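## Task

Lot numbers are printed on the shelf edge directly under each shelf spot, and several spots may carry the same number. Bring one cardboard box from lot 451 and one from lot 434 onto the desk so that no part of either overhangs the desk edge. All other cardboard boxes must stay on the shelf they started on. If no spot has a given lot, leave that one out. The robot must not topple or finish leaning, or the task fails.

## Robot and tools

ROBOT. A simulated Hello Robot Stretch 3 with a single arm. It has a two-wheel base that drives straight or spins in place and cannot slide sideways, a lift carriage on a vertical mast, and a telescoping arm that reaches out to the robot's RIGHT. To carry the gripper forward or back you drive the base. The base is 0.33 m long, 0.34 m wide, rounded at the rear, and pivots about the point between its wheels, 0.05 m behind the front edge. With the arm in and wrist folded, turning sweeps a 0.28 m radius; an unfolded level wrist reaches past that. A loose object may occasionally get nudged by something external.

FRAMES. Base frame: origin on the floor between the wheels, x forward, y left, z up, metres. hand_pose is reported in it, at the point where closed fingertips meet. Odometry frame: the base frame as it was at scene start; base_odometry counts wheel turns only (slip looks like travel), heading in rad, left positive, -3.142 to 3.142.

TOOL move. One action per call. Either: "base" and/or "joints", optionally with "speeds", "pace" or "contact_limits"; or "servos": "reboot" by itself. Motions start together.
- base: an object with exactly one key, an offset from where the base last reported itself. translate_m: metres, -3 to 3, forward positive. rotate_rad: radians, -6.4 to 6.4, left (counter-clockwise) positive.
- joints: an object of absolute targets by name. lift_m 0 to 1.1 m; arm_m 0 to 0.52 m extension; wrist_yaw_rad -1.345 to 4.42 (0 = gripper along the arm, positive swings it toward the front); wrist_pitch_rad -1.57 to 0.451 (0 level, negative tips fingers down); wrist_roll_rad -2.911 to 2.918 (0 = fingers side by side, level); gripper_m -0.089 to 0.179 (bigger = wider; fingertip gap is about 0.007 m below the value when nearly shut, 0.025 m below when wide); head_pan_rad -3.953 to 1.73 (0 ahead, positive left, -1.57 looks along the arm); head_tilt_rad -1.53 to 0.419 (negative down). Done tolerances: ±0.004 for lift, arm, gripper; ±0.02 yaw and roll; ±0.05 pitch; ±0.1 head.
- pace: "default" or "max". speeds: per-key top speed, capped at the max value (translate 0.30 m/s, rotate 1.90 rad/s, lift 0.15, arm 0.40). The base is limited to 0.10 m/s and 0.63 rad/s unless lift_m < 0.30, arm_m < 0.03 and wrist_yaw_rad > 2.54.
- contact_limits: put each only next to its own motion. arm_m, translate_m, rotate_rad take a motor_effort percent 1 to 100 at which the motion halts; lift_m takes {"down": n, "up": n}, 1 to 100, extra force beyond free motion (below about 12 may trip in free travel; default roughly 32-47 down, 21-36 up). The base has no contact stop unless you set one.
- cameras: list of head_camera, nav_camera, wrist_camera or all; [] for none. blocking: true (default) returns when everything rests; false returns in about half a second while motion continues.
A motion caps at 14 s (time_out). Unknown keys make a call invalid; out-of-range values get it refused, and a refusal or an unrequested stop cancels the remaining move, wait and finished_scene calls in that reply.

Other tools: wait (seconds 0 to 10, cameras) returns state without commanding anything, ending early once motions settle; stop (cameras) brakes all running motions, which then read "stopped"; zoom_image (camera, region [x0,y0,x1,y1] pixels, max 504x504) magnifies the latest picture; finished_scene (scene = current scene number) ends the scene irreversibly, and the goal must hold with the robot idle.

RESULTS. base_status and joint_status: done, moving, off_target (at rest away from target, may still push), contact_stop (that joint goes slack until commanded again), time_out, torque_fault (servo off; send servos reboot). on_its_own lists uncommanded behaviour; "held at" is a target. motor_effort is percent, positive toward higher values, with the peak in brackets; wrist pitch tops out near 45 and roll near 72. lidar_m: 12 distances from the base origin in 30-degree sectors, first straight ahead, counter-clockwise (4th left, 7th behind, 10th right), at 0.17 m height; "-" means nothing seen or closer than 0.15 m. wrist_depth_mm and head_depth_mm: 7x7 median depths; "-" is out of range or hidden. base_tilt in degrees (forward, right), with up to ~4 degrees bias. If turned_by_wheels and turned_by_imu disagree by over 0.15 rad, believe the IMU.

CAMERAS. head_camera (896x504) and nav_camera (672x504 fisheye) move with head pan/tilt; wrist_camera (644x364) rides on the gripper. head_camera images arrive rotated: turn them a quarter clockwise. nav_camera: a quarter counter-clockwise. Calibration matrices map base frame to camera.

GRIPPING. Close to a value below the object's width to hold it; open to at least 0.05 above its width to let go. The reading does not prove a grasp; resend if the grip eases.

CAUTIONS. Before folding (yaw to 3.0) or unfolding the wrist, put lift_m in 0.32-0.95, pitch -0.4, roll about 0; once folded lift may go to 0.25. With yaw below -0.4 keep pitch at -0.5 or lower. Wrist and head never contact-stop. Pushing into something rigid with the gripper above about 0.45 m, or driving while holding or hooked, can tip the robot; if tilt appears, back the gripper off. Avoid drops, releasing moving objects, slams and hard shoves. Motions keep running between replies.

Each tool is called after "Request:" as name([rows], argument=value, ...), one row to a line, values as JSON.

## Session

Request:
move()

Scene clock: 0.00 s.
base_odometry: x=+0.000 y=+0.000 heading=+0.000
turned_by_wheels: +0.000
turned_by_imu: +0.000
base_tilt: forward=-0.3 right=-1.3
lidar_m: 0.73 0.73 0.85 1.53 2.66 1.26 1.01 1.11 1.82 1.63 1.40 0.83
head_depth_mm: 802 792 784 776 768 761 757 / 774 765 758 751 744 737 730 / 748 740 734 728 721 715 708 / 724 715 710 705 699 694 687 / 702 695 689 684 679 672 667 / 681 673 667 664 658 652 648 / 661 655 652 644 640 634 631
base_status: not commanded
joint_positions: lift_m=+0.374 arm_m=+0.001 wrist_yaw_rad=+3.009 wrist_pitch_rad=-0.462 wrist_roll_rad=+0.000 gripper_m=+0.037 head_pan_rad=+0.000 head_tilt_rad=-0.003
joint_status: not commanded
measured_speeds: all 0
motor_effort: left_wheel=-0.4 right_wheel=+0.1 lift_m=+22.4 arm_m=-2.9 wrist_yaw_rad=-1.0 wrist_pitch_rad=+1.9 wrist_roll_rad=-0.1 gripper_m=+0.3 head_pan_rad=+1.2 head_tilt_rad=+6.7
hand_pose: x=+0.0076 y=+0.0712 z=+0.3774 quat_wxyz=(+0.207, +0.697, +0.116, +0.676) (m; base frame)
wrist_depth_mm: - 138 - - - 859 - / - 151 - - - 975 - / - 167 922 - - 937 - / 840 775 203 821 806 791 762 / 698 671 212 657 648 671 666 / 590 599 126 579 128 582 578 / 522 546 287 355 507 509 509
pictures: head_camera (sideways), nav_camera (sideways), wrist_camera
camera_calibration:
head_camera: T_world_to_cam=[[0.049258, -0.0462949, -0.997713, 1.31416], [0.0559933, 0.997482, -0.0435198, 0.0560066], [0.997215, -0.0537216, 0.0517262, -0.117899], [0, 0, 0, 1]] pos_world=[0.0497012, -0.00136013, 1.31969]
nav_camera: T_world_to_cam=[[-0.0233498, 0.0170467, 0.999582, -1.25828], [0.00969844, -0.999804, 0.017277, 0.0275711], [0.99968, 0.0100978, 0.0231799, -0.0831342], [0, 0, 0, 1]] pos_world=[0.0534596, 0.0498547, 1.25921]
wrist_camera: T_world_to_cam=[[0.994963, -0.0965217, -0.0270514, 0.016197], [-0.0806635, -0.610724, -0.787724, 0.37395], [0.0595115, 0.785938, -0.615434, 0.342021], [0, 0, 0, 1]] pos_world=[-0.00630544, -0.0388635, 0.505499]

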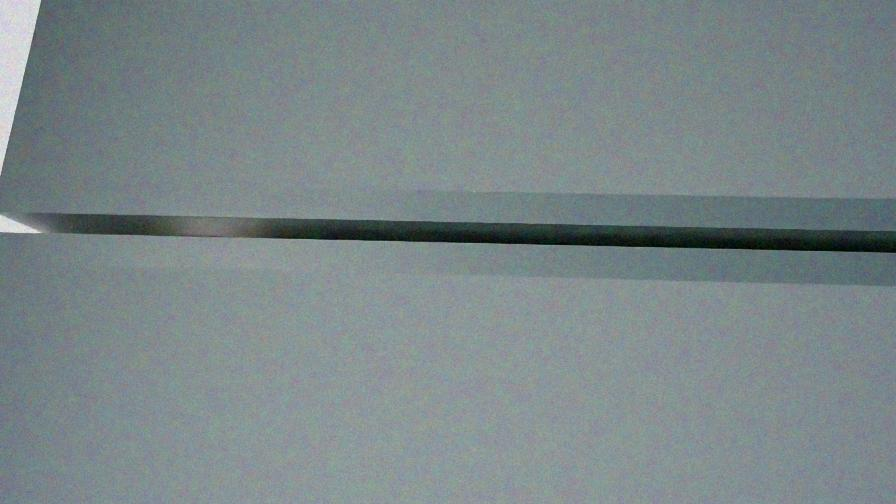

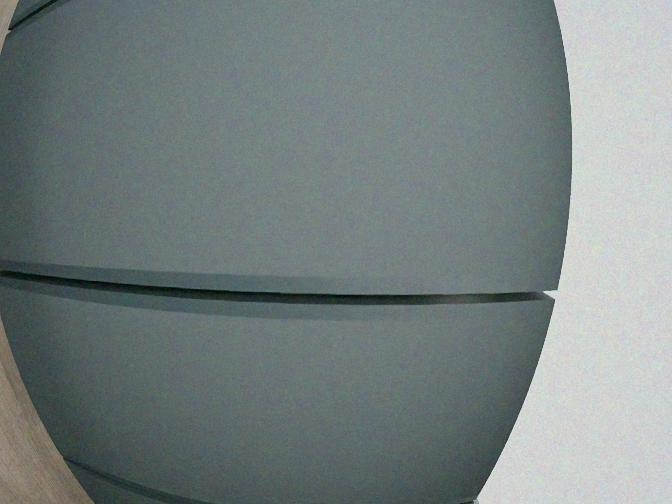

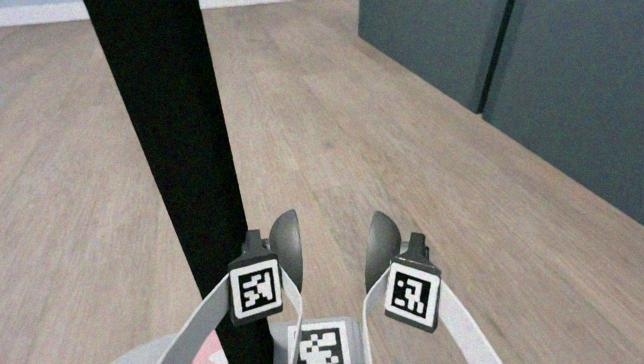

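Look around.

Request:
move(joints={"head_pan_rad":1.5,"head_tilt_rad":-0.3}, cameras=["nav_camera","head_camera"])

Request:
move(joints={"head_pan_rad":-1.5,"head_tilt_rad":-0.3}, cameras=["nav_camera","head_camera"])

Request:
move(joints={"head_pan_rad":-3.1,"head_tilt_rad":-0.3}, cameras=["nav_camera","head_camera"])

Scene clock: 6.70 s.
move: done
base_odometry: x=+0.000 y=+0.000 heading=+0.000
turned_by_wheels: +0.000
turned_by_imu: +0.000
base_tilt: forward=-0.5 right=-1.2
lidar_m: 0.72 0.72 0.85 1.53 2.66 1.26 1.01 1.11 1.82 1.62 1.39 0.83
head_depth_mm: 1104 1118 1126 1142 1160 1179 1190 / 1335 1347 1367 1388 1412 1432 1453 / 2466 2558 2672 2770 1816 1837 1554 / 2394 2476 2636 2776 2845 2008 1535 / 2309 2428 2564 2697 2753 1991 1536 / 2278 2366 2495 2607 2675 1996 1532 / 2191 2292 2380 2519 2630 1976 1516
base_status: not commanded
joint_positions: lift_m=+0.374 arm_m=+0.001 wrist_yaw_rad=+3.009 wrist_pitch_rad=-0.462 wrist_roll_rad=+0.000 gripper_m=+0.037 head_pan_rad=+1.535 head_tilt_rad=-0.300
joint_status: all done
measured_speeds: translate_m=+0.000 rotate_rad=+0.000 lift_m=+0.000 arm_m=+0.000 wrist_yaw_rad=+0.000 wrist_pitch_rad=+0.000 wrist_roll_rad=+0.000 head_pan_rad=-0.024 head_tilt_rad=+0.000
motor_effort: left_wheel=-0.3(0.8) right_wheel=+0.3(1.1) lift_m=+23.6(23.9) arm_m=-9.8(10.1) wrist_yaw_rad=-1.1(1.5) wrist_pitch_rad=+1.9(2.0) wrist_roll_rad=-0.1(0.3) gripper_m=+0.9(0.9) head_pan_rad=-3.0(5.4) head_tilt_rad=-3.2(8.5)
hand_pose: x=+0.0076 y=+0.0712 z=+0.3774 quat_wxyz=(+0.207, +0.697, +0.116, +0.676) (m; base frame)
wrist_depth_mm: - 138 - - - 852 - / - 151 - - - 968 - / - 167 936 - - 933 - / 835 782 204 815 797 801 760 / 704 668 211 666 649 673 667 / 600 597 126 576 129 588 580 / 524 537 287 353 499 515 510
pictures: head_camera (sideways), nav_camera (sideways)
camera_calibration:
head_camera: T_world_to_cam=[[0.0375348, -0.246566, -0.968399, 1.27566], [-0.995408, 0.0761707, -0.0579756, 0.0812315], [0.0880584, 0.966128, -0.242574, 0.270786], [0, 0, 0, 1]] pos_world=[0.00913194, 0.0467331, 1.30574]
nav_camera: T_world_to_cam=[[-0.00743975, 0.270929, 0.962571, -1.20973], [0.999683, -0.0211362, 0.0136757, 0.0263177], [0.0240502, 0.962367, -0.270686, 0.305373], [0, 0, 0, 1]] pos_world=[-0.0426537, 0.0344254, 1.24675]

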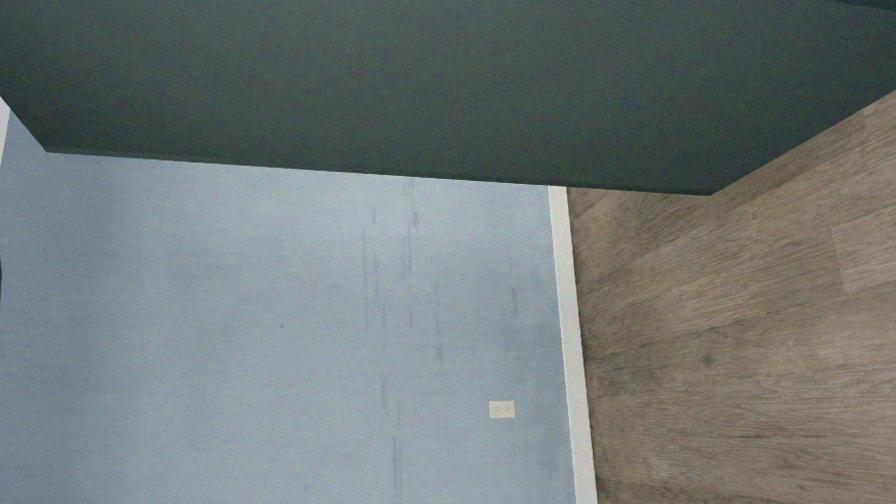

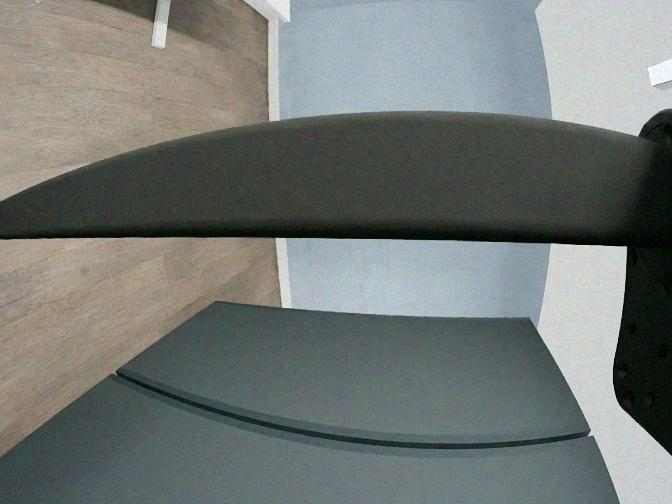

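Scene clock: 9.53 s.
move: done
base_odometry: x=+0.000 y=+0.000 heading=+0.000
turned_by_wheels: +0.000
turned_by_imu: +0.000
base_tilt: forward=-0.3 right=-1.3
lidar_m: 0.72 0.72 0.85 1.53 2.65 1.25 1.01 1.11 1.82 1.63 1.39 0.83
head_depth_mm: 1885 1990 2056 2067 2035 1986 1563 / 1823 1982 2099 2221 2177 1954 1560 / 1815 1937 2053 2173 2140 1883 1542 / 1569 1858 1986 2108 1969 1860 1538 / 1589 1819 1914 1924 1820 1835 1531 / 1601 1814 1924 2005 2064 1860 1528 / 1637 1779 1873 1968 1918 1864 1515
base_status: not commanded
joint_positions: lift_m=+0.374 arm_m=+0.001 wrist_yaw_rad=+3.009 wrist_pitch_rad=-0.462 wrist_roll_rad=+0.000 gripper_m=+0.037 head_pan_rad=-1.508 head_tilt_rad=-0.300
joint_status: all done
measured_speeds: translate_m=+0.000 rotate_rad=+0.000 lift_m=+0.000 arm_m=+0.000 wrist_yaw_rad=+0.000 wrist_pitch_rad=+0.000 wrist_roll_rad=+0.000 head_pan_rad=+0.024 head_tilt_rad=+0.000
motor_effort: left_wheel=-0.1(0.8) right_wheel=+0.1(1.1) lift_m=+23.5(24.0) arm_m=-13.1(13.4) wrist_yaw_rad=-0.1(1.6) wrist_pitch_rad=+1.8(2.1) wrist_roll_rad=-0.2(0.3) gripper_m=+0.2(1.1) head_pan_rad=+3.6(4.8) head_tilt_rad=-2.1(7.1)
hand_pose: x=+0.0076 y=+0.0712 z=+0.3774 quat_wxyz=(+0.207, +0.697, +0.116, +0.676) (m; base frame)
wrist_depth_mm: - 139 - - - 849 - / - 151 - - - 990 - / - 167 927 - - 942 - / 840 764 204 808 809 803 759 / 695 674 212 663 659 679 664 / 596 601 126 575 129 577 579 / 528 542 287 356 502 509 507
pictures: head_camera (sideways), nav_camera (sideways)
camera_calibration:
head_camera: T_world_to_cam=[[-0.0614873, 0.241709, -0.968399, 1.27628], [0.998084, 0.0215542, -0.0579923, 0.0690833], [0.00685581, -0.970109, -0.242572, 0.271198], [0, 0, 0, 1]] pos_world=[0.00766509, -0.0468874, 1.30574]
nav_camera: T_world_to_cam=[[0.0339065, -0.268892, 0.962573, -1.20999], [-0.996952, -0.0768097, 0.0136609, 0.038439], [0.0702617, -0.960103, -0.270676, 0.305036], [0, 0, 0, 1]] pos_world=[0.057916, -0.0295379, 1.24675]

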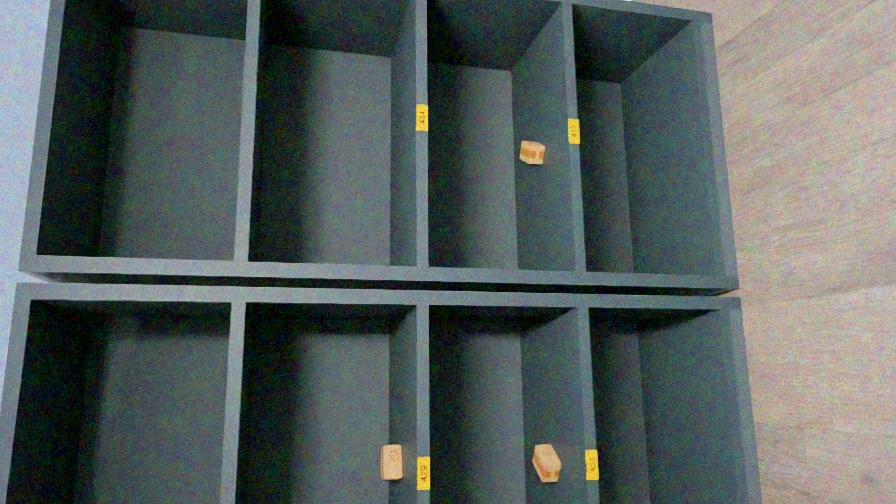

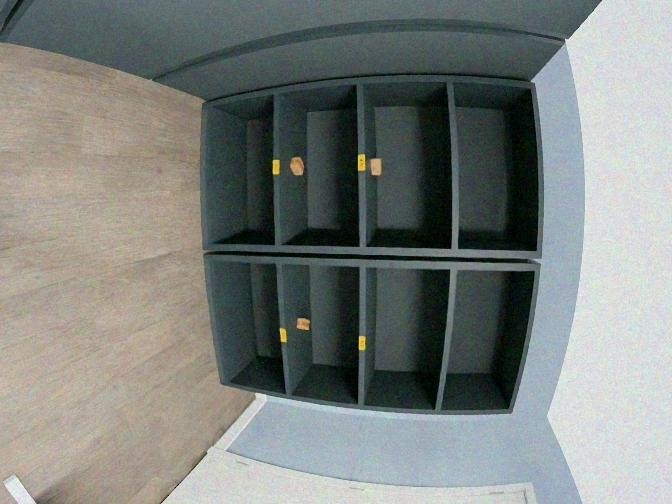

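Scene clock: 11.77 s.
move: done
base_odometry: x=+0.000 y=+0.000 heading=+0.000
turned_by_wheels: +0.000
turned_by_imu: +0.000
base_tilt: forward=-0.3 right=-1.2
lidar_m: 0.72 0.73 0.85 1.53 2.65 1.26 1.01 1.11 1.82 1.63 1.39 0.83
head_depth_mm: 1483 1570 1646 1745 1347 1071 1559 / 1457 1516 1593 1689 1337 1062 1545 / 1420 1485 1560 1652 1329 1006 1541 / 1378 1447 1530 1600 1315 999 1494 / 1344 1413 1491 1572 1302 943 1535 / 1322 1377 1453 1516 1289 942 1427 / 1297 1357 1409 1488 1526 895 1529
base_status: not commanded
joint_positions: lift_m=+0.374 arm_m=+0.001 wrist_yaw_rad=+3.009 wrist_pitch_rad=-0.462 wrist_roll_rad=+0.000 gripper_m=+0.037 head_pan_rad=-3.108 head_tilt_rad=-0.300
joint_status: all done
measured_speeds: translate_m=+0.000 rotate_rad=+0.000 lift_m=+0.000 arm_m=+0.000 wrist_yaw_rad=+0.000 wrist_pitch_rad=+0.000 wrist_roll_rad=+0.000 head_pan_rad=+0.024 head_tilt_rad=+0.000
motor_effort: left_wheel=+0.1(0.7) right_wheel=+0.1(0.9) lift_m=+23.0(24.0) arm_m=-12.5(13.7) wrist_yaw_rad=+0.6(1.8) wrist_pitch_rad=+1.9(2.0) wrist_roll_rad=-0.1(0.3) gripper_m=+0.2(1.1) head_pan_rad=+3.7(6.3) head_tilt_rad=-1.7(9.1)
hand_pose: x=+0.0076 y=+0.0712 z=+0.3774 quat_wxyz=(+0.207, +0.697, +0.116, +0.676) (m; base frame)
wrist_depth_mm: - 139 - - - 874 - / - 150 - - - 967 - / - 167 922 - - 929 - / 831 771 204 810 799 803 771 / 700 678 212 658 658 679 669 / 596 599 126 572 129 583 580 / 523 535 286 353 499 513 512
pictures: head_camera (sideways), nav_camera (sideways)
camera_calibration:
head_camera: T_world_to_cam=[[0.243411, 0.0543955, -0.968397, 1.27442], [-0.00760585, -0.998288, -0.0579863, 0.0751984], [-0.969893, 0.02148, -0.242581, 0.277178], [0, 0, 0, 1]] pos_world=[-0.040803, -0.00020683, 1.30574]
nav_camera: T_world_to_cam=[[-0.269756, -0.0260279, 0.962577, -1.20813], [-0.0475987, 0.998773, 0.0136674, 0.0326594], [-0.961752, -0.0421305, -0.270664, 0.311374], [0, 0, 0, 1]] pos_world=[-0.0248803, -0.050946, 1.24675]

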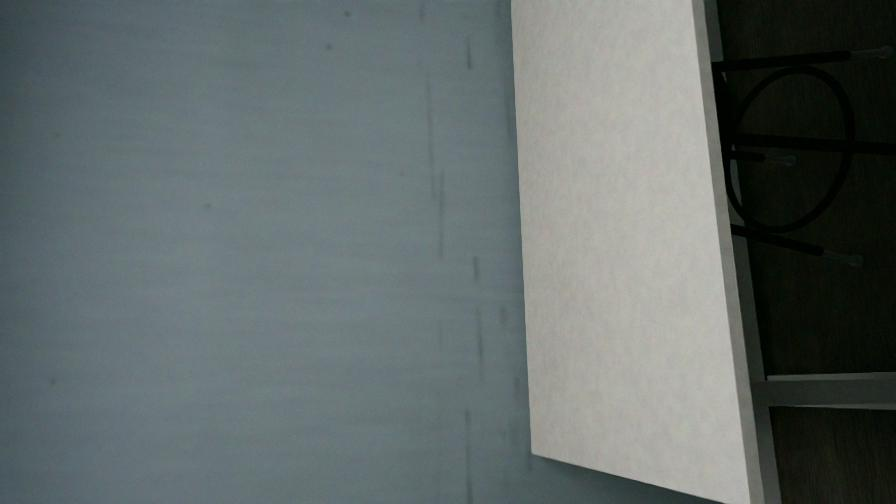

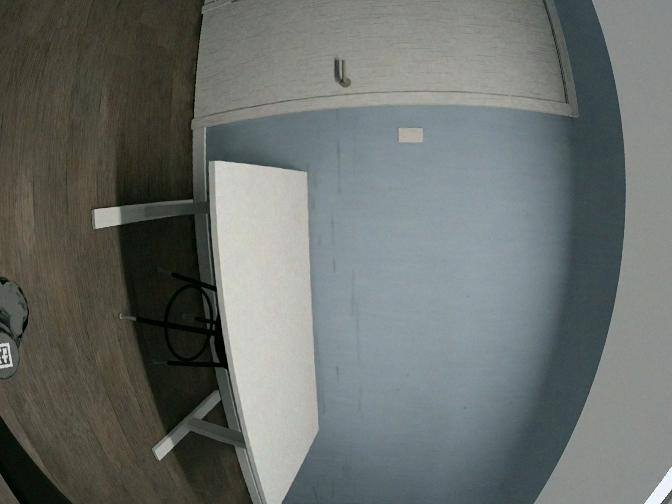

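Request:
move(joints={"head_pan_rad":-1.5,"head_tilt_rad":-0.3}, cameras=["nav_camera","head_camera"])

Request:
zoom_image(camera="head_camera", region=[390, 90, 600, 180])

Request:
zoom_image(camera="head_camera", region=[370, 420, 620, 504])

Request:
zoom_image(camera="nav_camera", region=[260, 290, 400, 370])

Scene clock: 23.20 s.
move: done
base_odometry: x=+0.000 y=+0.000 heading=+0.000
turned_by_wheels: +0.000
turned_by_imu: +0.000
base_tilt: forward=-0.3 right=-1.3
lidar_m: 0.73 0.72 0.85 1.53 2.66 1.26 1.01 1.11 1.81 1.63 1.39 0.83
head_depth_mm: 1809 1973 2076 2107 2033 1982 1561 / 1823 1961 2086 2183 2175 1937 1555 / 1693 1932 2036 2154 2139 1907 1544 / 1508 1506 1954 2001 1865 1862 1543 / 1593 1830 1943 2029 1942 1833 1534 / 1610 1813 1928 2004 2082 1848 1522 / 1637 1802 1889 1979 1910 1860 1514
base_status: not commanded
joint_positions: lift_m=+0.374 arm_m=+0.001 wrist_yaw_rad=+3.009 wrist_pitch_rad=-0.462 wrist_roll_rad=+0.000 gripper_m=+0.037 head_pan_rad=-1.492 head_tilt_rad=-0.300
joint_status: all done
measured_speeds: translate_m=+0.000 rotate_rad=+0.000 lift_m=+0.000 arm_m=+0.000 wrist_yaw_rad=+0.000 wrist_pitch_rad=+0.000 wrist_roll_rad=+0.000 head_pan_rad=-0.024 head_tilt_rad=+0.000
motor_effort: left_wheel=-0.5(0.8) right_wheel=+0.5(1.3) lift_m=+23.1(24.2) arm_m=-12.6(13.6) wrist_yaw_rad=-1.0(1.7) wrist_pitch_rad=+2.0(2.1) wrist_roll_rad=+0.2(0.3) gripper_m=+0.0(1.0) head_pan_rad=-3.1(5.9) head_tilt_rad=-0.6(4.5)
hand_pose: x=+0.0076 y=+0.0712 z=+0.3774 quat_wxyz=(+0.207, +0.697, +0.116, +0.676) (m; base frame)
wrist_depth_mm: - 138 - - - 845 - / - 150 - - - 971 - / - 166 915 - - 938 - / 835 770 203 812 801 803 766 / 690 674 212 659 653 678 666 / 597 593 126 565 129 574 575 / 523 532 289 356 499 515 511
pictures: head_camera (sideways), nav_camera (sideways)
camera_calibration:
head_camera: T_world_to_cam=[[-0.0654473, 0.240679, -0.968396, 1.27629], [0.997595, 0.0379933, -0.0579781, 0.0690043], [0.0228384, -0.969861, -0.242587, 0.271194], [0, 0, 0, 1]] pos_world=[0.0084978, -0.0467777, 1.30574]
nav_camera: T_world_to_cam=[[0.0383249, -0.268308, 0.962571, -1.21001], [-0.995556, -0.0931741, 0.0136668, 0.0384424], [0.0860198, -0.958817, -0.270686, 0.304965], [0, 0, 0, 1]] pos_world=[0.0584122, -0.028668, 1.24675]

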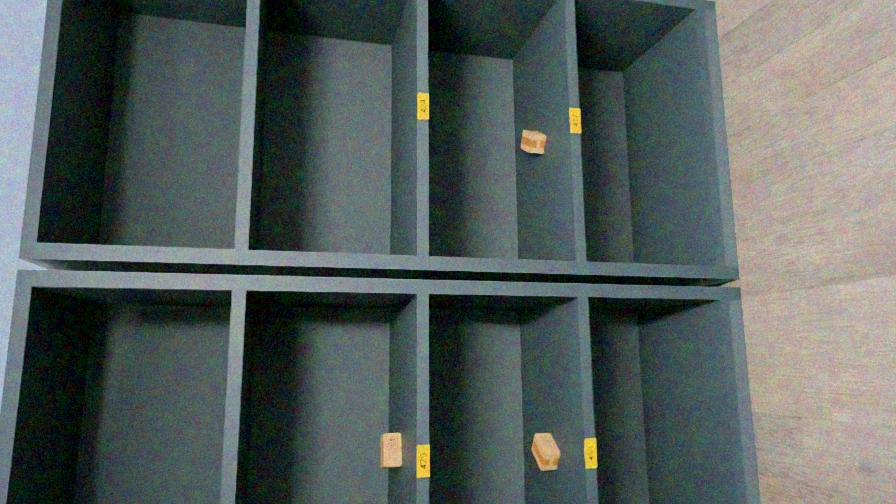

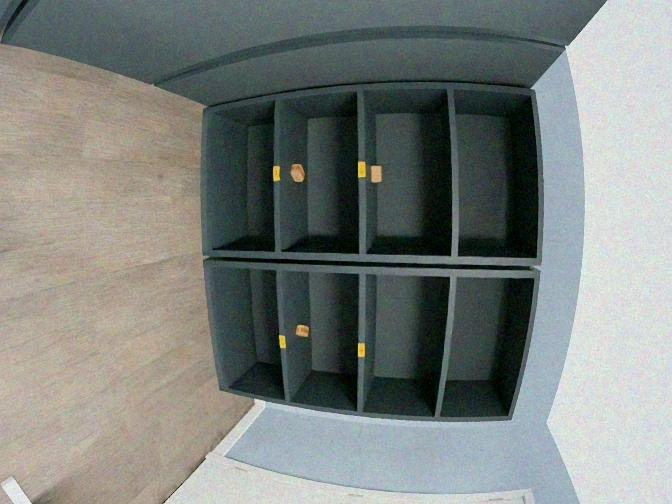

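Scaled by 2.400 from the camera's 896x504 image, which has a finer 1280x720 frame.

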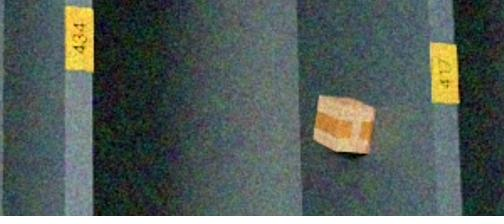

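Scaled by 2.016 from the camera's 896x504 image, which has a finer 1280x720 frame.

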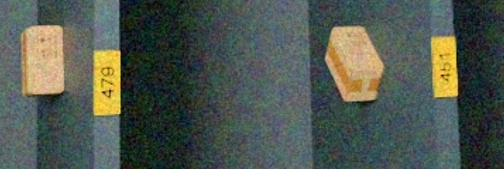

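Scaled by 3.600 from the camera's 672x504 image, which has a finer 792x594 frame.

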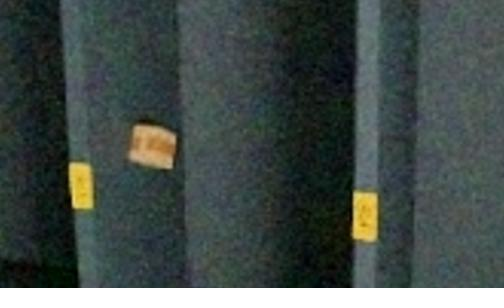

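Request:
move(base={"rotate_rad":1.75}, joints={"lift_m":0.28,"head_pan_rad":0}, pace="max", cameras=["nav_camera"])

Request:
move(base={"translate_m":1.9}, joints={"head_pan_rad":-1.2}, pace="max")

Scene clock: 55.07 s.
move: done
base_odometry: x=+0.000 y=+0.000 heading=+1.750
turned_by_wheels: +1.750
turned_by_imu: +1.716
base_tilt: forward=-0.3 right=-1.2
lidar_m: 2.66 2.40 1.01 1.11 1.59 1.97 1.63 1.12 0.77 0.73 0.74 0.96
head_depth_mm: 2383 2466 2545 1623 1607 1601 1508 / 2325 2457 2576 2721 2792 2026 1558 / 2339 2439 2544 2704 2740 2017 1546 / 2315 2411 2554 2640 2755 2015 1529 / 2303 2392 2498 2623 2699 2004 1537 / 2270 2373 2480 2631 2702 1991 1528 / 2226 2324 2460 2583 2650 1957 1520
base_status: done
joint_positions: lift_m=+0.280 arm_m=+0.001 wrist_yaw_rad=+3.009 wrist_pitch_rad=-0.463 wrist_roll_rad=+0.000 gripper_m=+0.037 head_pan_rad=+0.003 head_tilt_rad=-0.300
joint_status: all done
measured_speeds: all 0
motor_effort: left_wheel=-6.3(15.0) right_wheel=+9.1(14.6) lift_m=+30.1(31.4) arm_m=-12.2(13.8) wrist_yaw_rad=+0.0(1.7) wrist_pitch_rad=+2.2(2.3) wrist_roll_rad=-0.1(0.3) gripper_m=+0.0(0.9) head_pan_rad=-3.0(5.6) head_tilt_rad=+0.8(1.2)
hand_pose: x=+0.0076 y=+0.0710 z=+0.2826 quat_wxyz=(+0.208, +0.697, +0.117, +0.676) (m; base frame)
wrist_depth_mm: - 139 - - - - - / - 151 968 - - - - / 846 167 749 822 807 793 791 / 683 624 203 655 650 644 639 / 568 568 211 537 532 544 539 / 487 297 126 284 128 473 466 / 262 267 247 258 399 415 413
pictures: nav_camera (sideways)
camera_calibration:
nav_camera: T_world_to_cam=[[0.270421, 0.0179481, 0.962575, -1.21143], [0.0176523, -0.999751, 0.0136822, 0.0322214], [0.96258, 0.0132917, -0.27067, 0.299622], [0, 0, 0, 1]] pos_world=[0.0386161, 0.0499737, 1.24675]

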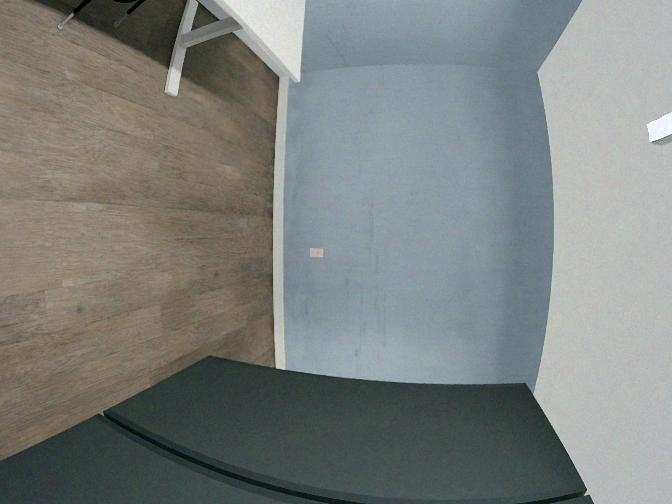

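Scene clock: 62.83 s.
move: done
base_odometry: x=-0.338 y=+1.870 heading=+1.750
turned_by_wheels: +0.000
turned_by_imu: +0.002
base_tilt: forward=-0.4 right=-1.3
lidar_m: 0.78 0.79 1.03 1.70 1.74 1.77 3.20 0.90 0.63 0.73 1.20 0.83
head_depth_mm: 1701 1760 1857 1912 2025 2032 1557 / 1739 1832 1913 1986 2078 2034 1552 / 1801 1871 1972 2041 2157 2009 1549 / 1859 1939 2014 2108 2222 2020 1531 / 1754 1844 1947 2035 2157 1998 1534 / 1397 1451 1507 1560 1637 1708 1513 / 1155 1195 1227 1276 1320 1368 1414
base_status: done
joint_positions: lift_m=+0.280 arm_m=+0.001 wrist_yaw_rad=+3.009 wrist_pitch_rad=-0.463 wrist_roll_rad=+0.000 gripper_m=+0.037 head_pan_rad=-1.200 head_tilt_rad=-0.300
joint_status: all done
measured_speeds: all 0
motor_effort: left_wheel=+3.1(10.2) right_wheel=+2.3(16.9) lift_m=+26.6(30.9) arm_m=-8.7(13.1) wrist_yaw_rad=+0.0(2.1) wrist_pitch_rad=+2.2(2.3) wrist_roll_rad=-0.3(0.3) gripper_m=+0.4(1.0) head_pan_rad=+3.1(4.4) head_tilt_rad=+1.8(3.3)
hand_pose: x=+0.0076 y=+0.0710 z=+0.2826 quat_wxyz=(+0.208, +0.697, +0.117, +0.676) (m; base frame)
wrist_depth_mm: - 139 - - - - - / - 151 - - - - 872 / 848 167 740 811 817 789 785 / 672 627 203 659 649 654 630 / 566 562 212 536 536 546 543 / 487 298 126 285 129 474 468 / 263 268 246 258 398 417 417
pictures: head_camera (sideways), nav_camera (sideways), wrist_camera
camera_calibration:
head_camera: T_world_to_cam=[[-0.131945, 0.211659, -0.968396, 1.2767], [0.944454, 0.32349, -0.0579785, 0.0693496], [0.300995, -0.922255, -0.242585, 0.269488], [0, 0, 0, 1]] pos_world=[0.0218417, -0.044122, 1.30574]
nav_camera: T_world_to_cam=[[0.113916, -0.245906, 0.962576, -1.21047], [-0.926621, -0.375747, 0.0136707, 0.0380669], [0.358324, -0.893501, -0.270665, 0.303327], [0, 0, 0, 1]] pos_world=[0.0644766, -0.0123343, 1.24675]
wrist_camera: T_world_to_cam=[[0.994953, -0.0966026, -0.0271247, 0.0136648], [-0.0808603, -0.611895, -0.786795, 0.299005], [0.059409, 0.785018, -0.616618, 0.28425], [0, 0, 0, 1]] pos_world=[-0.00630518, -0.0388615, 0.4109]

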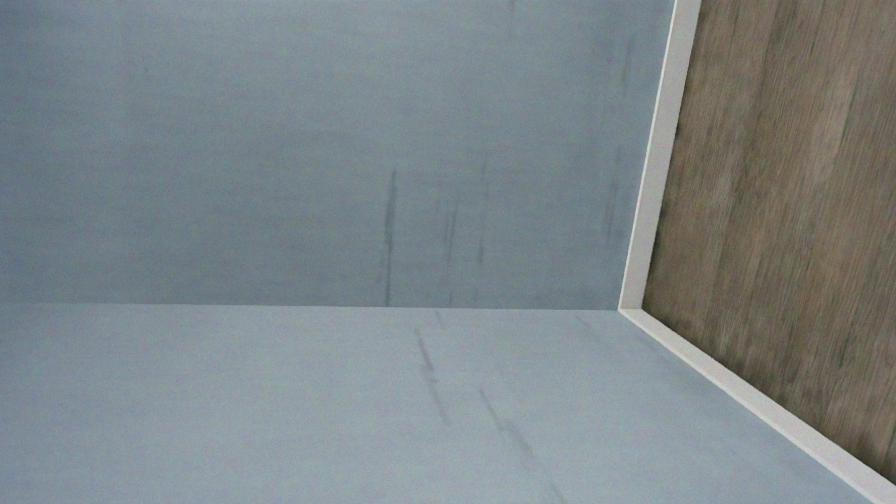

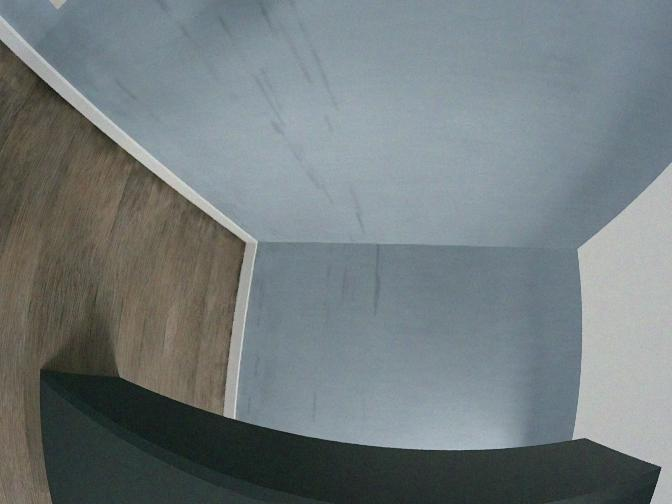

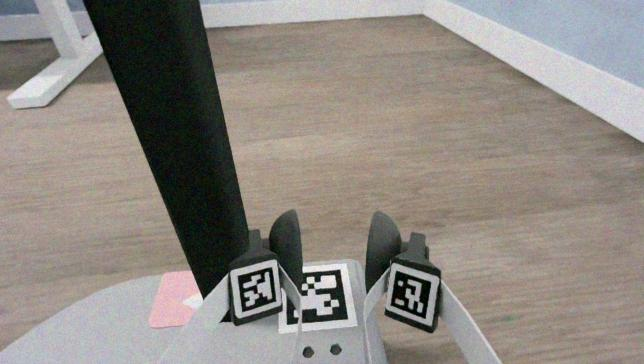

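Request:
move(base={"translate_m":0.27}, joints={"head_pan_rad":-1.57}, pace="max", cameras=["nav_camera"])

Request:
move(base={"rotate_rad":-1.57}, joints={"head_pan_rad":-0.6}, pace="max", cameras=["nav_camera"])

Scene clock: 77.57 s.
move: done
base_odometry: x=-0.386 y=+2.135 heading=+1.750
turned_by_wheels: +0.000
turned_by_imu: +0.000
base_tilt: forward=-0.3 right=-1.2
lidar_m: 0.51 0.52 0.68 1.56 1.55 1.86 3.08 0.87 0.76 2.02 0.79 0.54
head_depth_mm: 1824 1888 2016 2093 2161 1127 1120 / 1808 1901 1967 2075 2172 2041 1557 / 1773 1865 1948 2085 2189 2019 1549 / 1761 1832 1925 2047 2143 1989 1537 / 1736 1826 1920 2004 2139 2001 1525 / 1731 1798 1894 1985 2094 1967 1523 / 1712 1774 1872 1934 2045 1876 1515
base_status: done
joint_positions: lift_m=+0.280 arm_m=+0.001 wrist_yaw_rad=+3.009 wrist_pitch_rad=-0.463 wrist_roll_rad=+0.000 gripper_m=+0.037 head_pan_rad=-1.575 head_tilt_rad=-0.300
joint_status: all done
measured_speeds: all 0
motor_effort: left_wheel=+1.8(11.8) right_wheel=+1.0(17.9) lift_m=+23.9(30.9) arm_m=-6.3(7.5) wrist_yaw_rad=+0.5(1.2) wrist_pitch_rad=+2.1(2.3) wrist_roll_rad=-0.1(0.3) gripper_m=+0.3(0.8) head_pan_rad=+1.8(4.0) head_tilt_rad=+2.7(4.1)
hand_pose: x=+0.0076 y=+0.0710 z=+0.2826 quat_wxyz=(+0.208, +0.697, +0.117, +0.676) (m; base frame)
wrist_depth_mm: - 139 - - - - 543 / - 151 - - - 815 560 / 836 167 756 813 799 755 549 / 671 629 203 662 658 648 598 / 566 559 212 540 529 546 534 / 486 296 126 284 129 468 470 / 261 268 247 258 400 416 413
pictures: nav_camera (sideways)
camera_calibration:
nav_camera: T_world_to_cam=[[0.0160544, -0.270534, 0.962577, -1.20989], [-0.99985, -0.0106062, 0.0136952, 0.0384017], [0.00650429, -0.962652, -0.270664, 0.305415], [0, 0, 0, 1]] pos_world=[0.0558334, -0.0329003, 1.24675]

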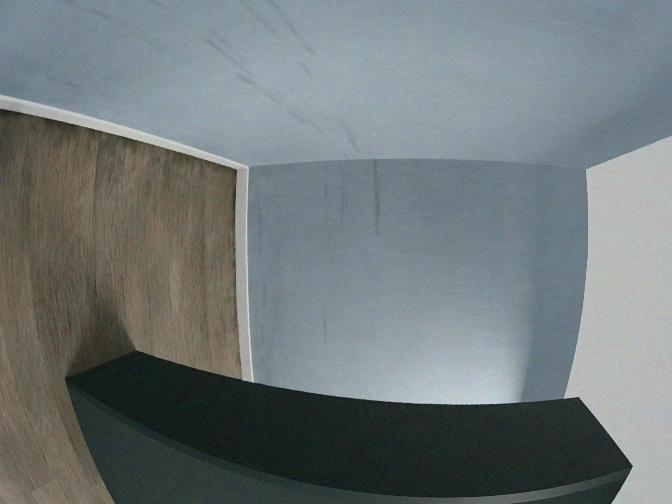

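Scene clock: 79.70 s.
move: done
base_odometry: x=-0.386 y=+2.135 heading=+0.180
turned_by_wheels: -1.570
turned_by_imu: -1.540
base_tilt: forward=-0.2 right=-1.2
lidar_m: 2.02 0.77 0.54 0.51 0.52 0.69 1.67 1.56 1.86 2.79 0.85 0.76
head_depth_mm: 771 827 892 962 1043 1144 1266 / 700 742 793 850 918 992 1078 / 644 678 717 760 812 874 941 / 699 726 753 792 824 864 903 / 806 846 882 925 977 1029 1088 / 1856 1929 2021 2106 2206 1826 1475 / 1788 1847 1931 2028 2121 1961 1525
base_status: done
joint_positions: lift_m=+0.280 arm_m=+0.001 wrist_yaw_rad=+3.009 wrist_pitch_rad=-0.463 wrist_roll_rad=+0.000 gripper_m=+0.037 head_pan_rad=-0.595 head_tilt_rad=-0.300
joint_status: all done
measured_speeds: all 0
motor_effort: left_wheel=+5.7(15.2) right_wheel=-8.6(14.7) lift_m=+27.1(27.1) arm_m=-12.5(13.3) wrist_yaw_rad=-0.1(2.1) wrist_pitch_rad=+2.2(2.3) wrist_roll_rad=-0.1(0.3) gripper_m=+0.7(0.9) head_pan_rad=-3.2(6.0) head_tilt_rad=+4.6(4.9)
hand_pose: x=+0.0076 y=+0.0710 z=+0.2826 quat_wxyz=(+0.208, +0.697, +0.117, +0.676) (m; base frame)
wrist_depth_mm: 472 139 497 526 540 565 580 / 512 151 545 567 589 621 632 / 563 167 210 615 633 - 715 / - 191 198 629 655 646 639 / 571 565 212 547 535 552 547 / 487 296 126 285 129 471 464 / 263 267 247 258 399 417 414
pictures: nav_camera (sideways)
camera_calibration:
nav_camera: T_world_to_cam=[[0.233528, -0.137528, 0.962575, -1.2112], [-0.548683, -0.835918, 0.0136829, 0.0357625], [0.802752, -0.531344, -0.270669, 0.300596], [0, 0, 0, 1]] pos_world=[0.0611682, 0.0230402, 1.24675]

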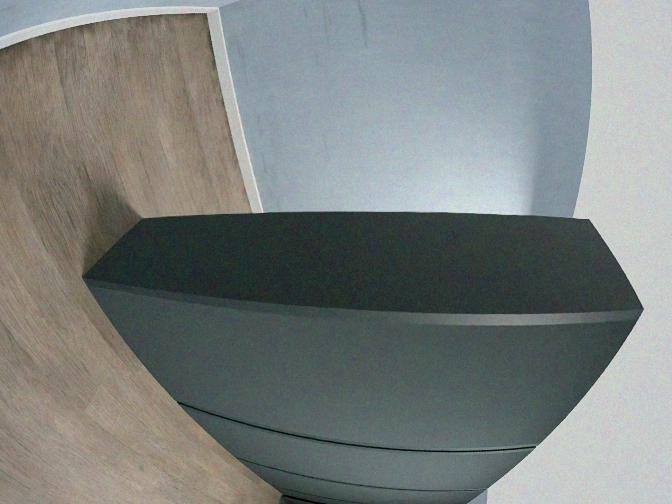

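Request:
move(base={"translate_m":1.25}, joints={"head_pan_rad":-1.9}, pace="max", cameras=["nav_camera","head_camera"])

Scene clock: 90.47 s.
move: done
base_odometry: x=+0.844 y=+2.359 heading=+0.180
turned_by_wheels: +0.000
turned_by_imu: +0.001
base_tilt: forward=-0.3 right=-1.2
lidar_m: 0.79 0.81 0.61 0.58 0.59 0.78 1.89 0.66 0.49 1.33 1.18 0.83
head_depth_mm: 443 467 497 529 565 606 655 / 421 444 469 500 531 568 611 / 410 428 451 473 502 535 571 / 1210 675 1341 1157 672 1005 854 / 1170 1097 1290 1273 1388 1185 977 / 1136 1175 1255 1300 1391 1466 1489 / 2771 2754 2841 3559 2685 1978 1525
base_status: done
joint_positions: lift_m=+0.280 arm_m=+0.001 wrist_yaw_rad=+3.009 wrist_pitch_rad=-0.463 wrist_roll_rad=+0.000 gripper_m=+0.037 head_pan_rad=-1.900 head_tilt_rad=-0.300
joint_status: all done
measured_speeds: all 0
motor_effort: left_wheel=+6.4(14.1) right_wheel=+0.2(14.7) lift_m=+28.2(30.9) arm_m=-10.2(12.2) wrist_yaw_rad=-0.6(1.5) wrist_pitch_rad=+2.1(2.3) wrist_roll_rad=+0.1(0.3) gripper_m=+0.6(1.1) head_pan_rad=+3.0(6.1) head_tilt_rad=+5.5(6.1)
hand_pose: x=+0.0076 y=+0.0710 z=+0.2826 quat_wxyz=(+0.208, +0.697, +0.117, +0.676) (m; base frame)
wrist_depth_mm: 530 138 567 587 609 622 631 / 577 151 603 624 - - - / 623 167 176 - 726 732 764 / 650 197 204 656 646 638 649 / 570 562 212 538 533 547 544 / 482 295 126 285 129 473 468 / 262 267 247 258 398 417 415
pictures: head_camera (sideways), nav_camera (sideways)
camera_calibration:
head_camera: T_world_to_cam=[[0.035288, 0.246505, -0.968499, 1.27579], [0.930775, -0.360968, -0.057961, 0.0694732], [-0.363885, -0.899409, -0.242179, 0.273019], [0, 0, 0, 1]] pos_world=[-0.0103365, -0.043854, 1.30574]
nav_camera: T_world_to_cam=[[-0.0711585, -0.261099, 0.962686, -1.20958], [-0.950786, 0.309545, 0.0136756, 0.0381484], [-0.301565, -0.914335, -0.270276, 0.306835], [0, 0, 0, 1]] pos_world=[0.0427301, -0.0470776, 1.24685]

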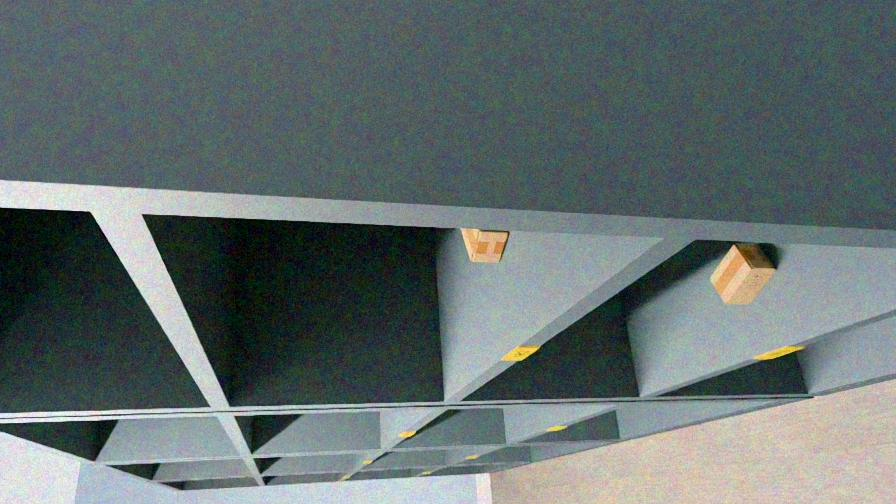

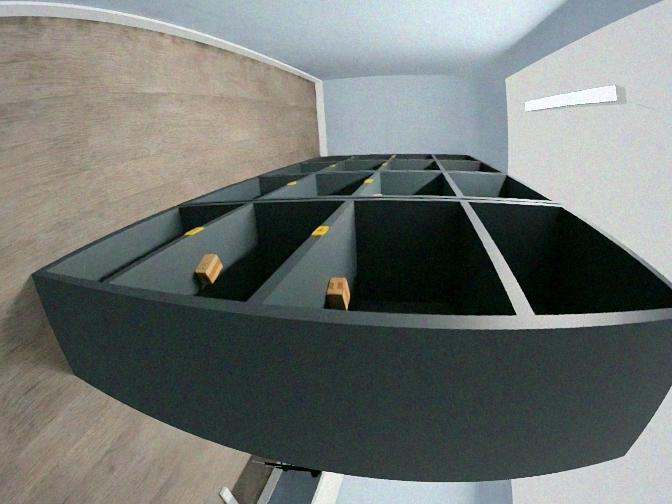

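Request:
zoom_image(camera="head_camera", region=[320, 320, 820, 490])

Request:
move(base={"translate_m":0.3}, joints={"head_pan_rad":-2.2}, pace="max", cameras=["head_camera"])

Request:
zoom_image(camera="head_camera", region=[320, 250, 820, 500])

Request:
move(base={"rotate_rad":-1.57}, joints={"head_pan_rad":-1.3}, pace="max", cameras=["nav_camera","head_camera"])

Scaled by 1.008 from the camera's 896x504 image, which has a finer 1280x720 frame.

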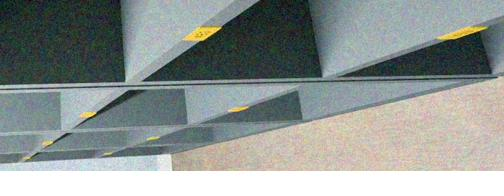

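Scene clock: 109.30 s.
move: done
base_odometry: x=+1.139 y=+2.413 heading=+0.180
turned_by_wheels: +0.000
turned_by_imu: +0.000
base_tilt: forward=-0.4 right=-1.0
lidar_m: 0.49 0.50 0.63 0.59 0.61 0.80 1.95 0.67 1.31 2.29 0.73 0.52
head_depth_mm: 608 652 704 764 832 915 1009 / 567 593 623 666 715 778 848 / 1180 1005 1258 1178 737 757 784 / 1309 1063 1432 1166 1452 1195 985 / 1332 1349 1470 1277 1568 1162 1393 / 1236 1267 1350 1363 1472 1506 1444 / 1170 1222 1288 1370 1444 1736 1525
base_status: done
joint_positions: lift_m=+0.280 arm_m=+0.001 wrist_yaw_rad=+3.009 wrist_pitch_rad=-0.463 wrist_roll_rad=+0.000 gripper_m=+0.037 head_pan_rad=-2.202 head_tilt_rad=-0.300
joint_status: all done
measured_speeds: all 0
motor_effort: left_wheel=+4.2(15.4) right_wheel=-1.6(13.4) lift_m=+25.4(27.3) arm_m=-8.5(9.6) wrist_yaw_rad=-0.4(1.6) wrist_pitch_rad=+2.1(2.3) wrist_roll_rad=+0.1(0.4) gripper_m=+0.5(1.0) head_pan_rad=-0.2(4.6) head_tilt_rad=+4.9(5.6)
hand_pose: x=+0.0076 y=+0.0710 z=+0.2826 quat_wxyz=(+0.208, +0.697, +0.117, +0.676) (m; base frame)
wrist_depth_mm: 547 138 579 608 620 639 510 / 594 151 609 633 - 713 519 / 630 167 176 - 735 740 534 / 648 627 204 662 654 647 526 / 564 565 211 537 539 546 521 / 485 296 126 285 129 472 470 / 263 265 248 258 397 416 412
pictures: head_camera (sideways)
camera_calibration:
head_camera: T_world_to_cam=[[0.107065, 0.224831, -0.968498, 1.27535], [0.781089, -0.621721, -0.0579812, 0.0703927], [-0.615172, -0.750276, -0.242178, 0.274543], [0, 0, 0, 1]] pos_world=[-0.0226374, -0.0369904, 1.30574]

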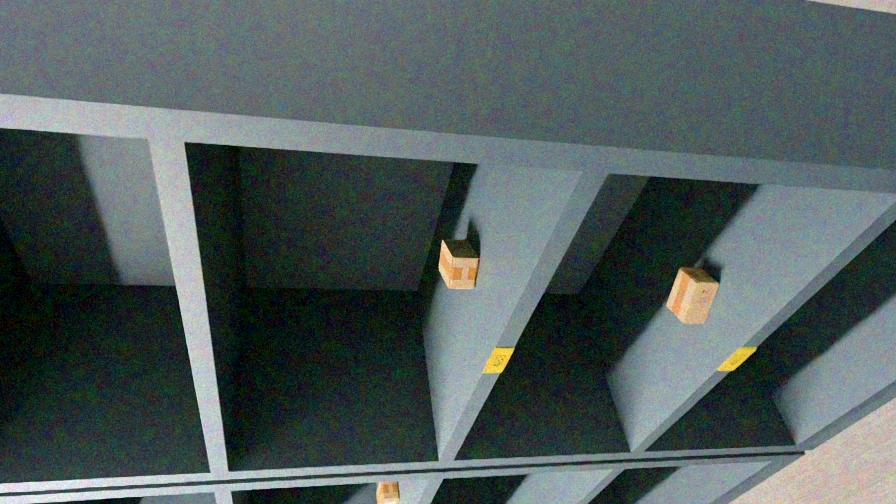

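Scaled by 1.008 from the camera's 896x504 image, which has a finer 1280x720 frame.

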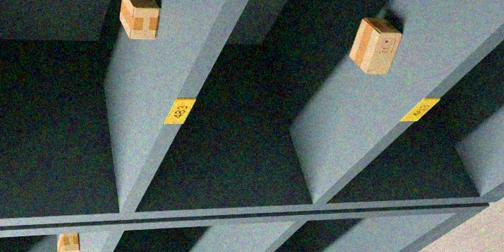

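Scene clock: 111.43 s.
move: done
base_odometry: x=+1.139 y=+2.413 heading=-1.389
turned_by_wheels: -1.570
turned_by_imu: -1.539
base_tilt: forward=-0.4 right=-1.2
lidar_m: 2.16 0.72 0.51 0.49 0.50 0.63 0.60 0.61 0.82 2.07 0.67 1.33
head_depth_mm: 2712 2833 2912 3109 2964 2042 1574 / 2778 2863 3033 3111 2917 2023 1564 / 2840 2953 3095 3230 2936 2012 1540 / 2909 3054 3202 3342 2880 2005 1543 / 2936 3095 3287 3339 2851 1990 1532 / 830 862 897 930 972 1021 1072 / 678 696 718 742 767 792 828
base_status: done
joint_positions: lift_m=+0.280 arm_m=+0.001 wrist_yaw_rad=+3.009 wrist_pitch_rad=-0.463 wrist_roll_rad=+0.000 gripper_m=+0.037 head_pan_rad=-1.296 head_tilt_rad=-0.300
joint_status: all done
measured_speeds: all 0
motor_effort: left_wheel=+6.4(15.2) right_wheel=-8.7(14.3) lift_m=+24.4(26.1) arm_m=-11.6(13.5) wrist_yaw_rad=-0.5(1.8) wrist_pitch_rad=+2.1(2.3) wrist_roll_rad=+0.0(0.3) gripper_m=+0.4(1.0) head_pan_rad=-3.2(5.3) head_tilt_rad=+4.1(5.4)
hand_pose: x=+0.0076 y=+0.0710 z=+0.2826 quat_wxyz=(+0.208, +0.697, +0.117, +0.676) (m; base frame)
wrist_depth_mm: 455 138 478 500 511 532 537 / 499 150 512 535 - - - / 538 166 175 - - - - / - 189 196 630 628 655 644 / 564 563 213 529 532 539 544 / 486 296 126 285 129 473 467 / 262 267 247 257 399 413 414
pictures: head_camera (sideways), nav_camera (sideways)
camera_calibration:
head_camera: T_world_to_cam=[[-0.111029, 0.22291, -0.968496, 1.27668], [0.971039, 0.23178, -0.0579743, 0.0691647], [0.211555, -0.946884, -0.242189, 0.269507], [0, 0, 0, 1]] pos_world=[0.0175724, -0.0454246, 1.30574]
nav_camera: T_world_to_cam=[[0.0898209, -0.255286, 0.962684, -1.21055], [-0.958262, -0.285563, 0.0136824, 0.0381893], [0.271414, -0.923733, -0.270281, 0.303363], [0, 0, 0, 1]] pos_world=[0.0629913, -0.0179049, 1.24685]

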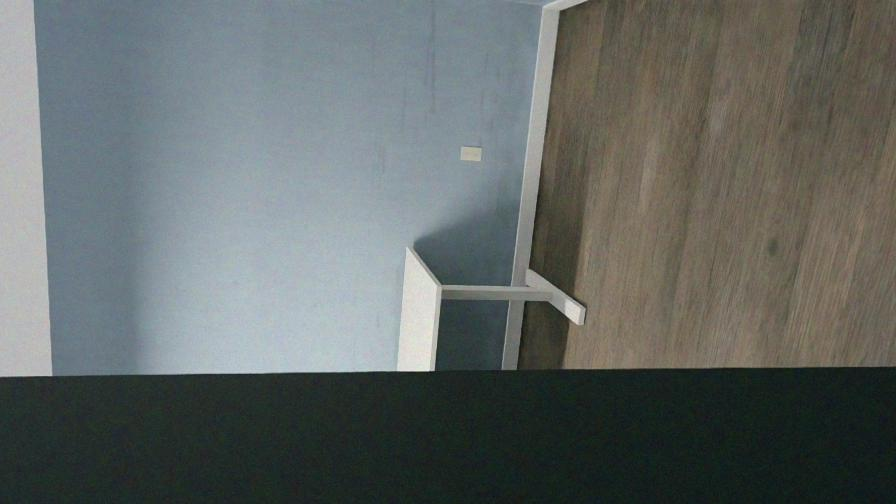

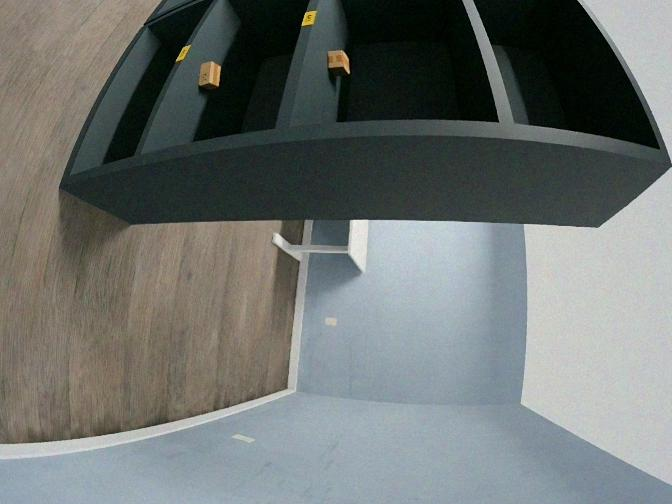

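Request:
move(base={"translate_m":1.0}, joints={"head_pan_rad":-1.57,"head_tilt_rad":-0.5}, pace="max", cameras=["nav_camera","head_camera"])

Request:
zoom_image(camera="nav_camera", region=[120, 20, 400, 220])

Request:
zoom_image(camera="head_camera", region=[350, 20, 850, 480])

Scene clock: 127.17 s.
move: done
base_odometry: x=+1.320 y=+1.429 heading=-1.389
turned_by_wheels: +0.000
turned_by_imu: +0.001
base_tilt: forward=-0.4 right=-1.2
lidar_m: 2.22 0.77 0.55 0.52 0.54 0.72 1.59 0.72 0.73 0.94 0.57 1.29
head_depth_mm: 774 838 912 740 592 964 786 / 772 833 912 731 585 960 780 / 770 831 901 673 579 953 774 / 764 825 900 715 573 946 773 / 761 824 895 710 570 944 773 / 757 819 892 700 565 938 764 / 756 817 877 693 558 901 761
base_status: done
joint_positions: lift_m=+0.280 arm_m=+0.001 wrist_yaw_rad=+3.009 wrist_pitch_rad=-0.463 wrist_roll_rad=+0.000 gripper_m=+0.037 head_pan_rad=-1.570 head_tilt_rad=-0.500
joint_status: all done
measured_speeds: all 0
motor_effort: left_wheel=+0.8(13.1) right_wheel=+5.9(14.6) lift_m=+27.7(31.5) arm_m=-9.9(11.8) wrist_yaw_rad=-0.3(2.0) wrist_pitch_rad=+2.1(2.3) wrist_roll_rad=-0.1(0.3) gripper_m=+0.5(1.0) head_pan_rad=+3.4(4.1) head_tilt_rad=-4.4(5.5)
hand_pose: x=+0.0076 y=+0.0710 z=+0.2826 quat_wxyz=(+0.208, +0.697, +0.117, +0.676) (m; base frame)
wrist_depth_mm: 488 139 510 527 536 - - / 530 150 185 - - - - / - 167 176 - - - - / - 191 198 634 652 646 640 / 564 567 212 542 534 545 549 / 485 295 126 285 129 474 470 / 261 267 247 258 401 416 414
pictures: head_camera (sideways), nav_camera (sideways)
camera_calibration:
head_camera: T_world_to_cam=[[-0.0465724, 0.432321, -0.900517, 1.18757], [0.997507, -0.0277193, -0.064896, 0.0779905], [-0.0530176, -0.901294, -0.429952, 0.515476], [0, 0, 0, 1]] pos_world=[0.00484103, -0.0466526, 1.29612]
nav_camera: T_world_to_cam=[[0.0173525, -0.456101, 0.889759, -1.11487], [-0.999791, -0.0175236, 0.0105156, 0.0426278], [0.0107956, -0.889756, -0.45631, 0.54707], [0, 0, 0, 1]] pos_world=[0.0560588, -0.0209895, 1.24116]

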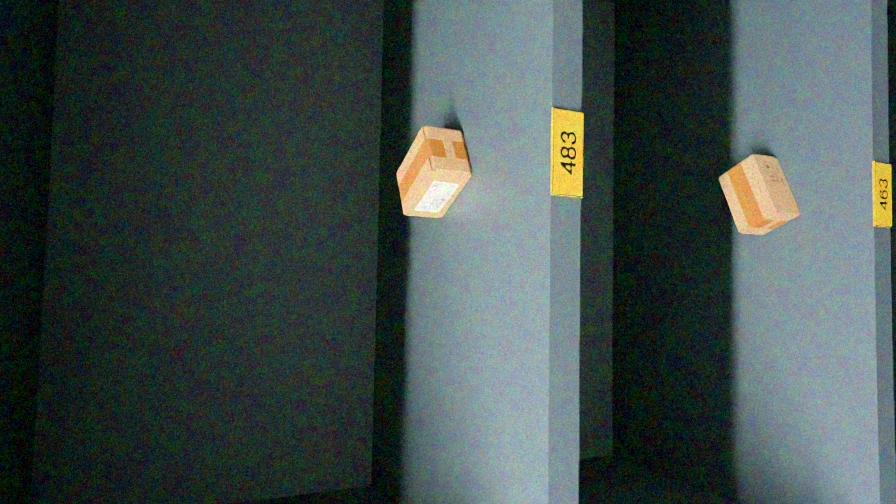

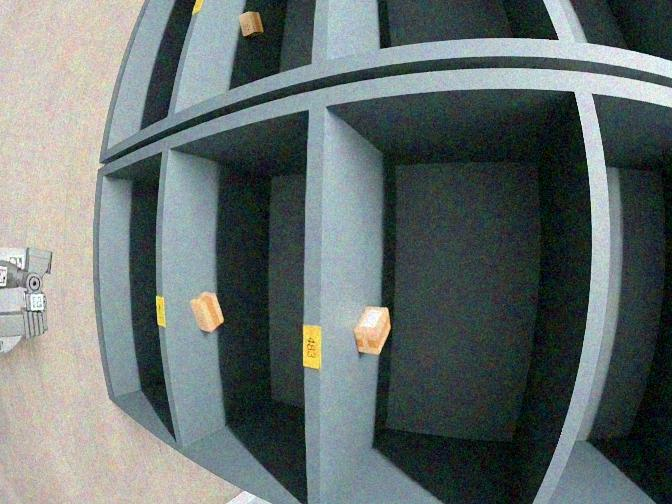

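Scaled by 1.800 from the camera's 672x504 image, which has a finer 792x594 frame.

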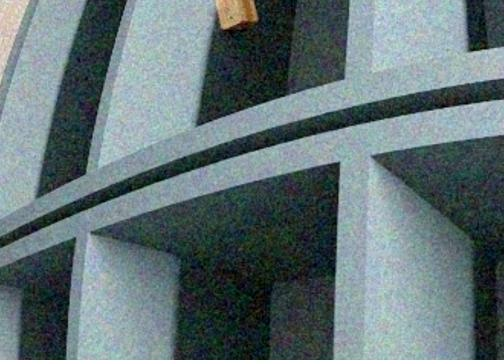

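Scaled by 1.008 from the camera's 896x504 image, which has a finer 1280x720 frame.

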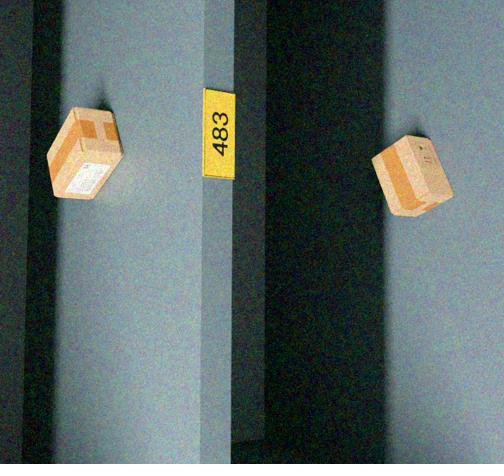

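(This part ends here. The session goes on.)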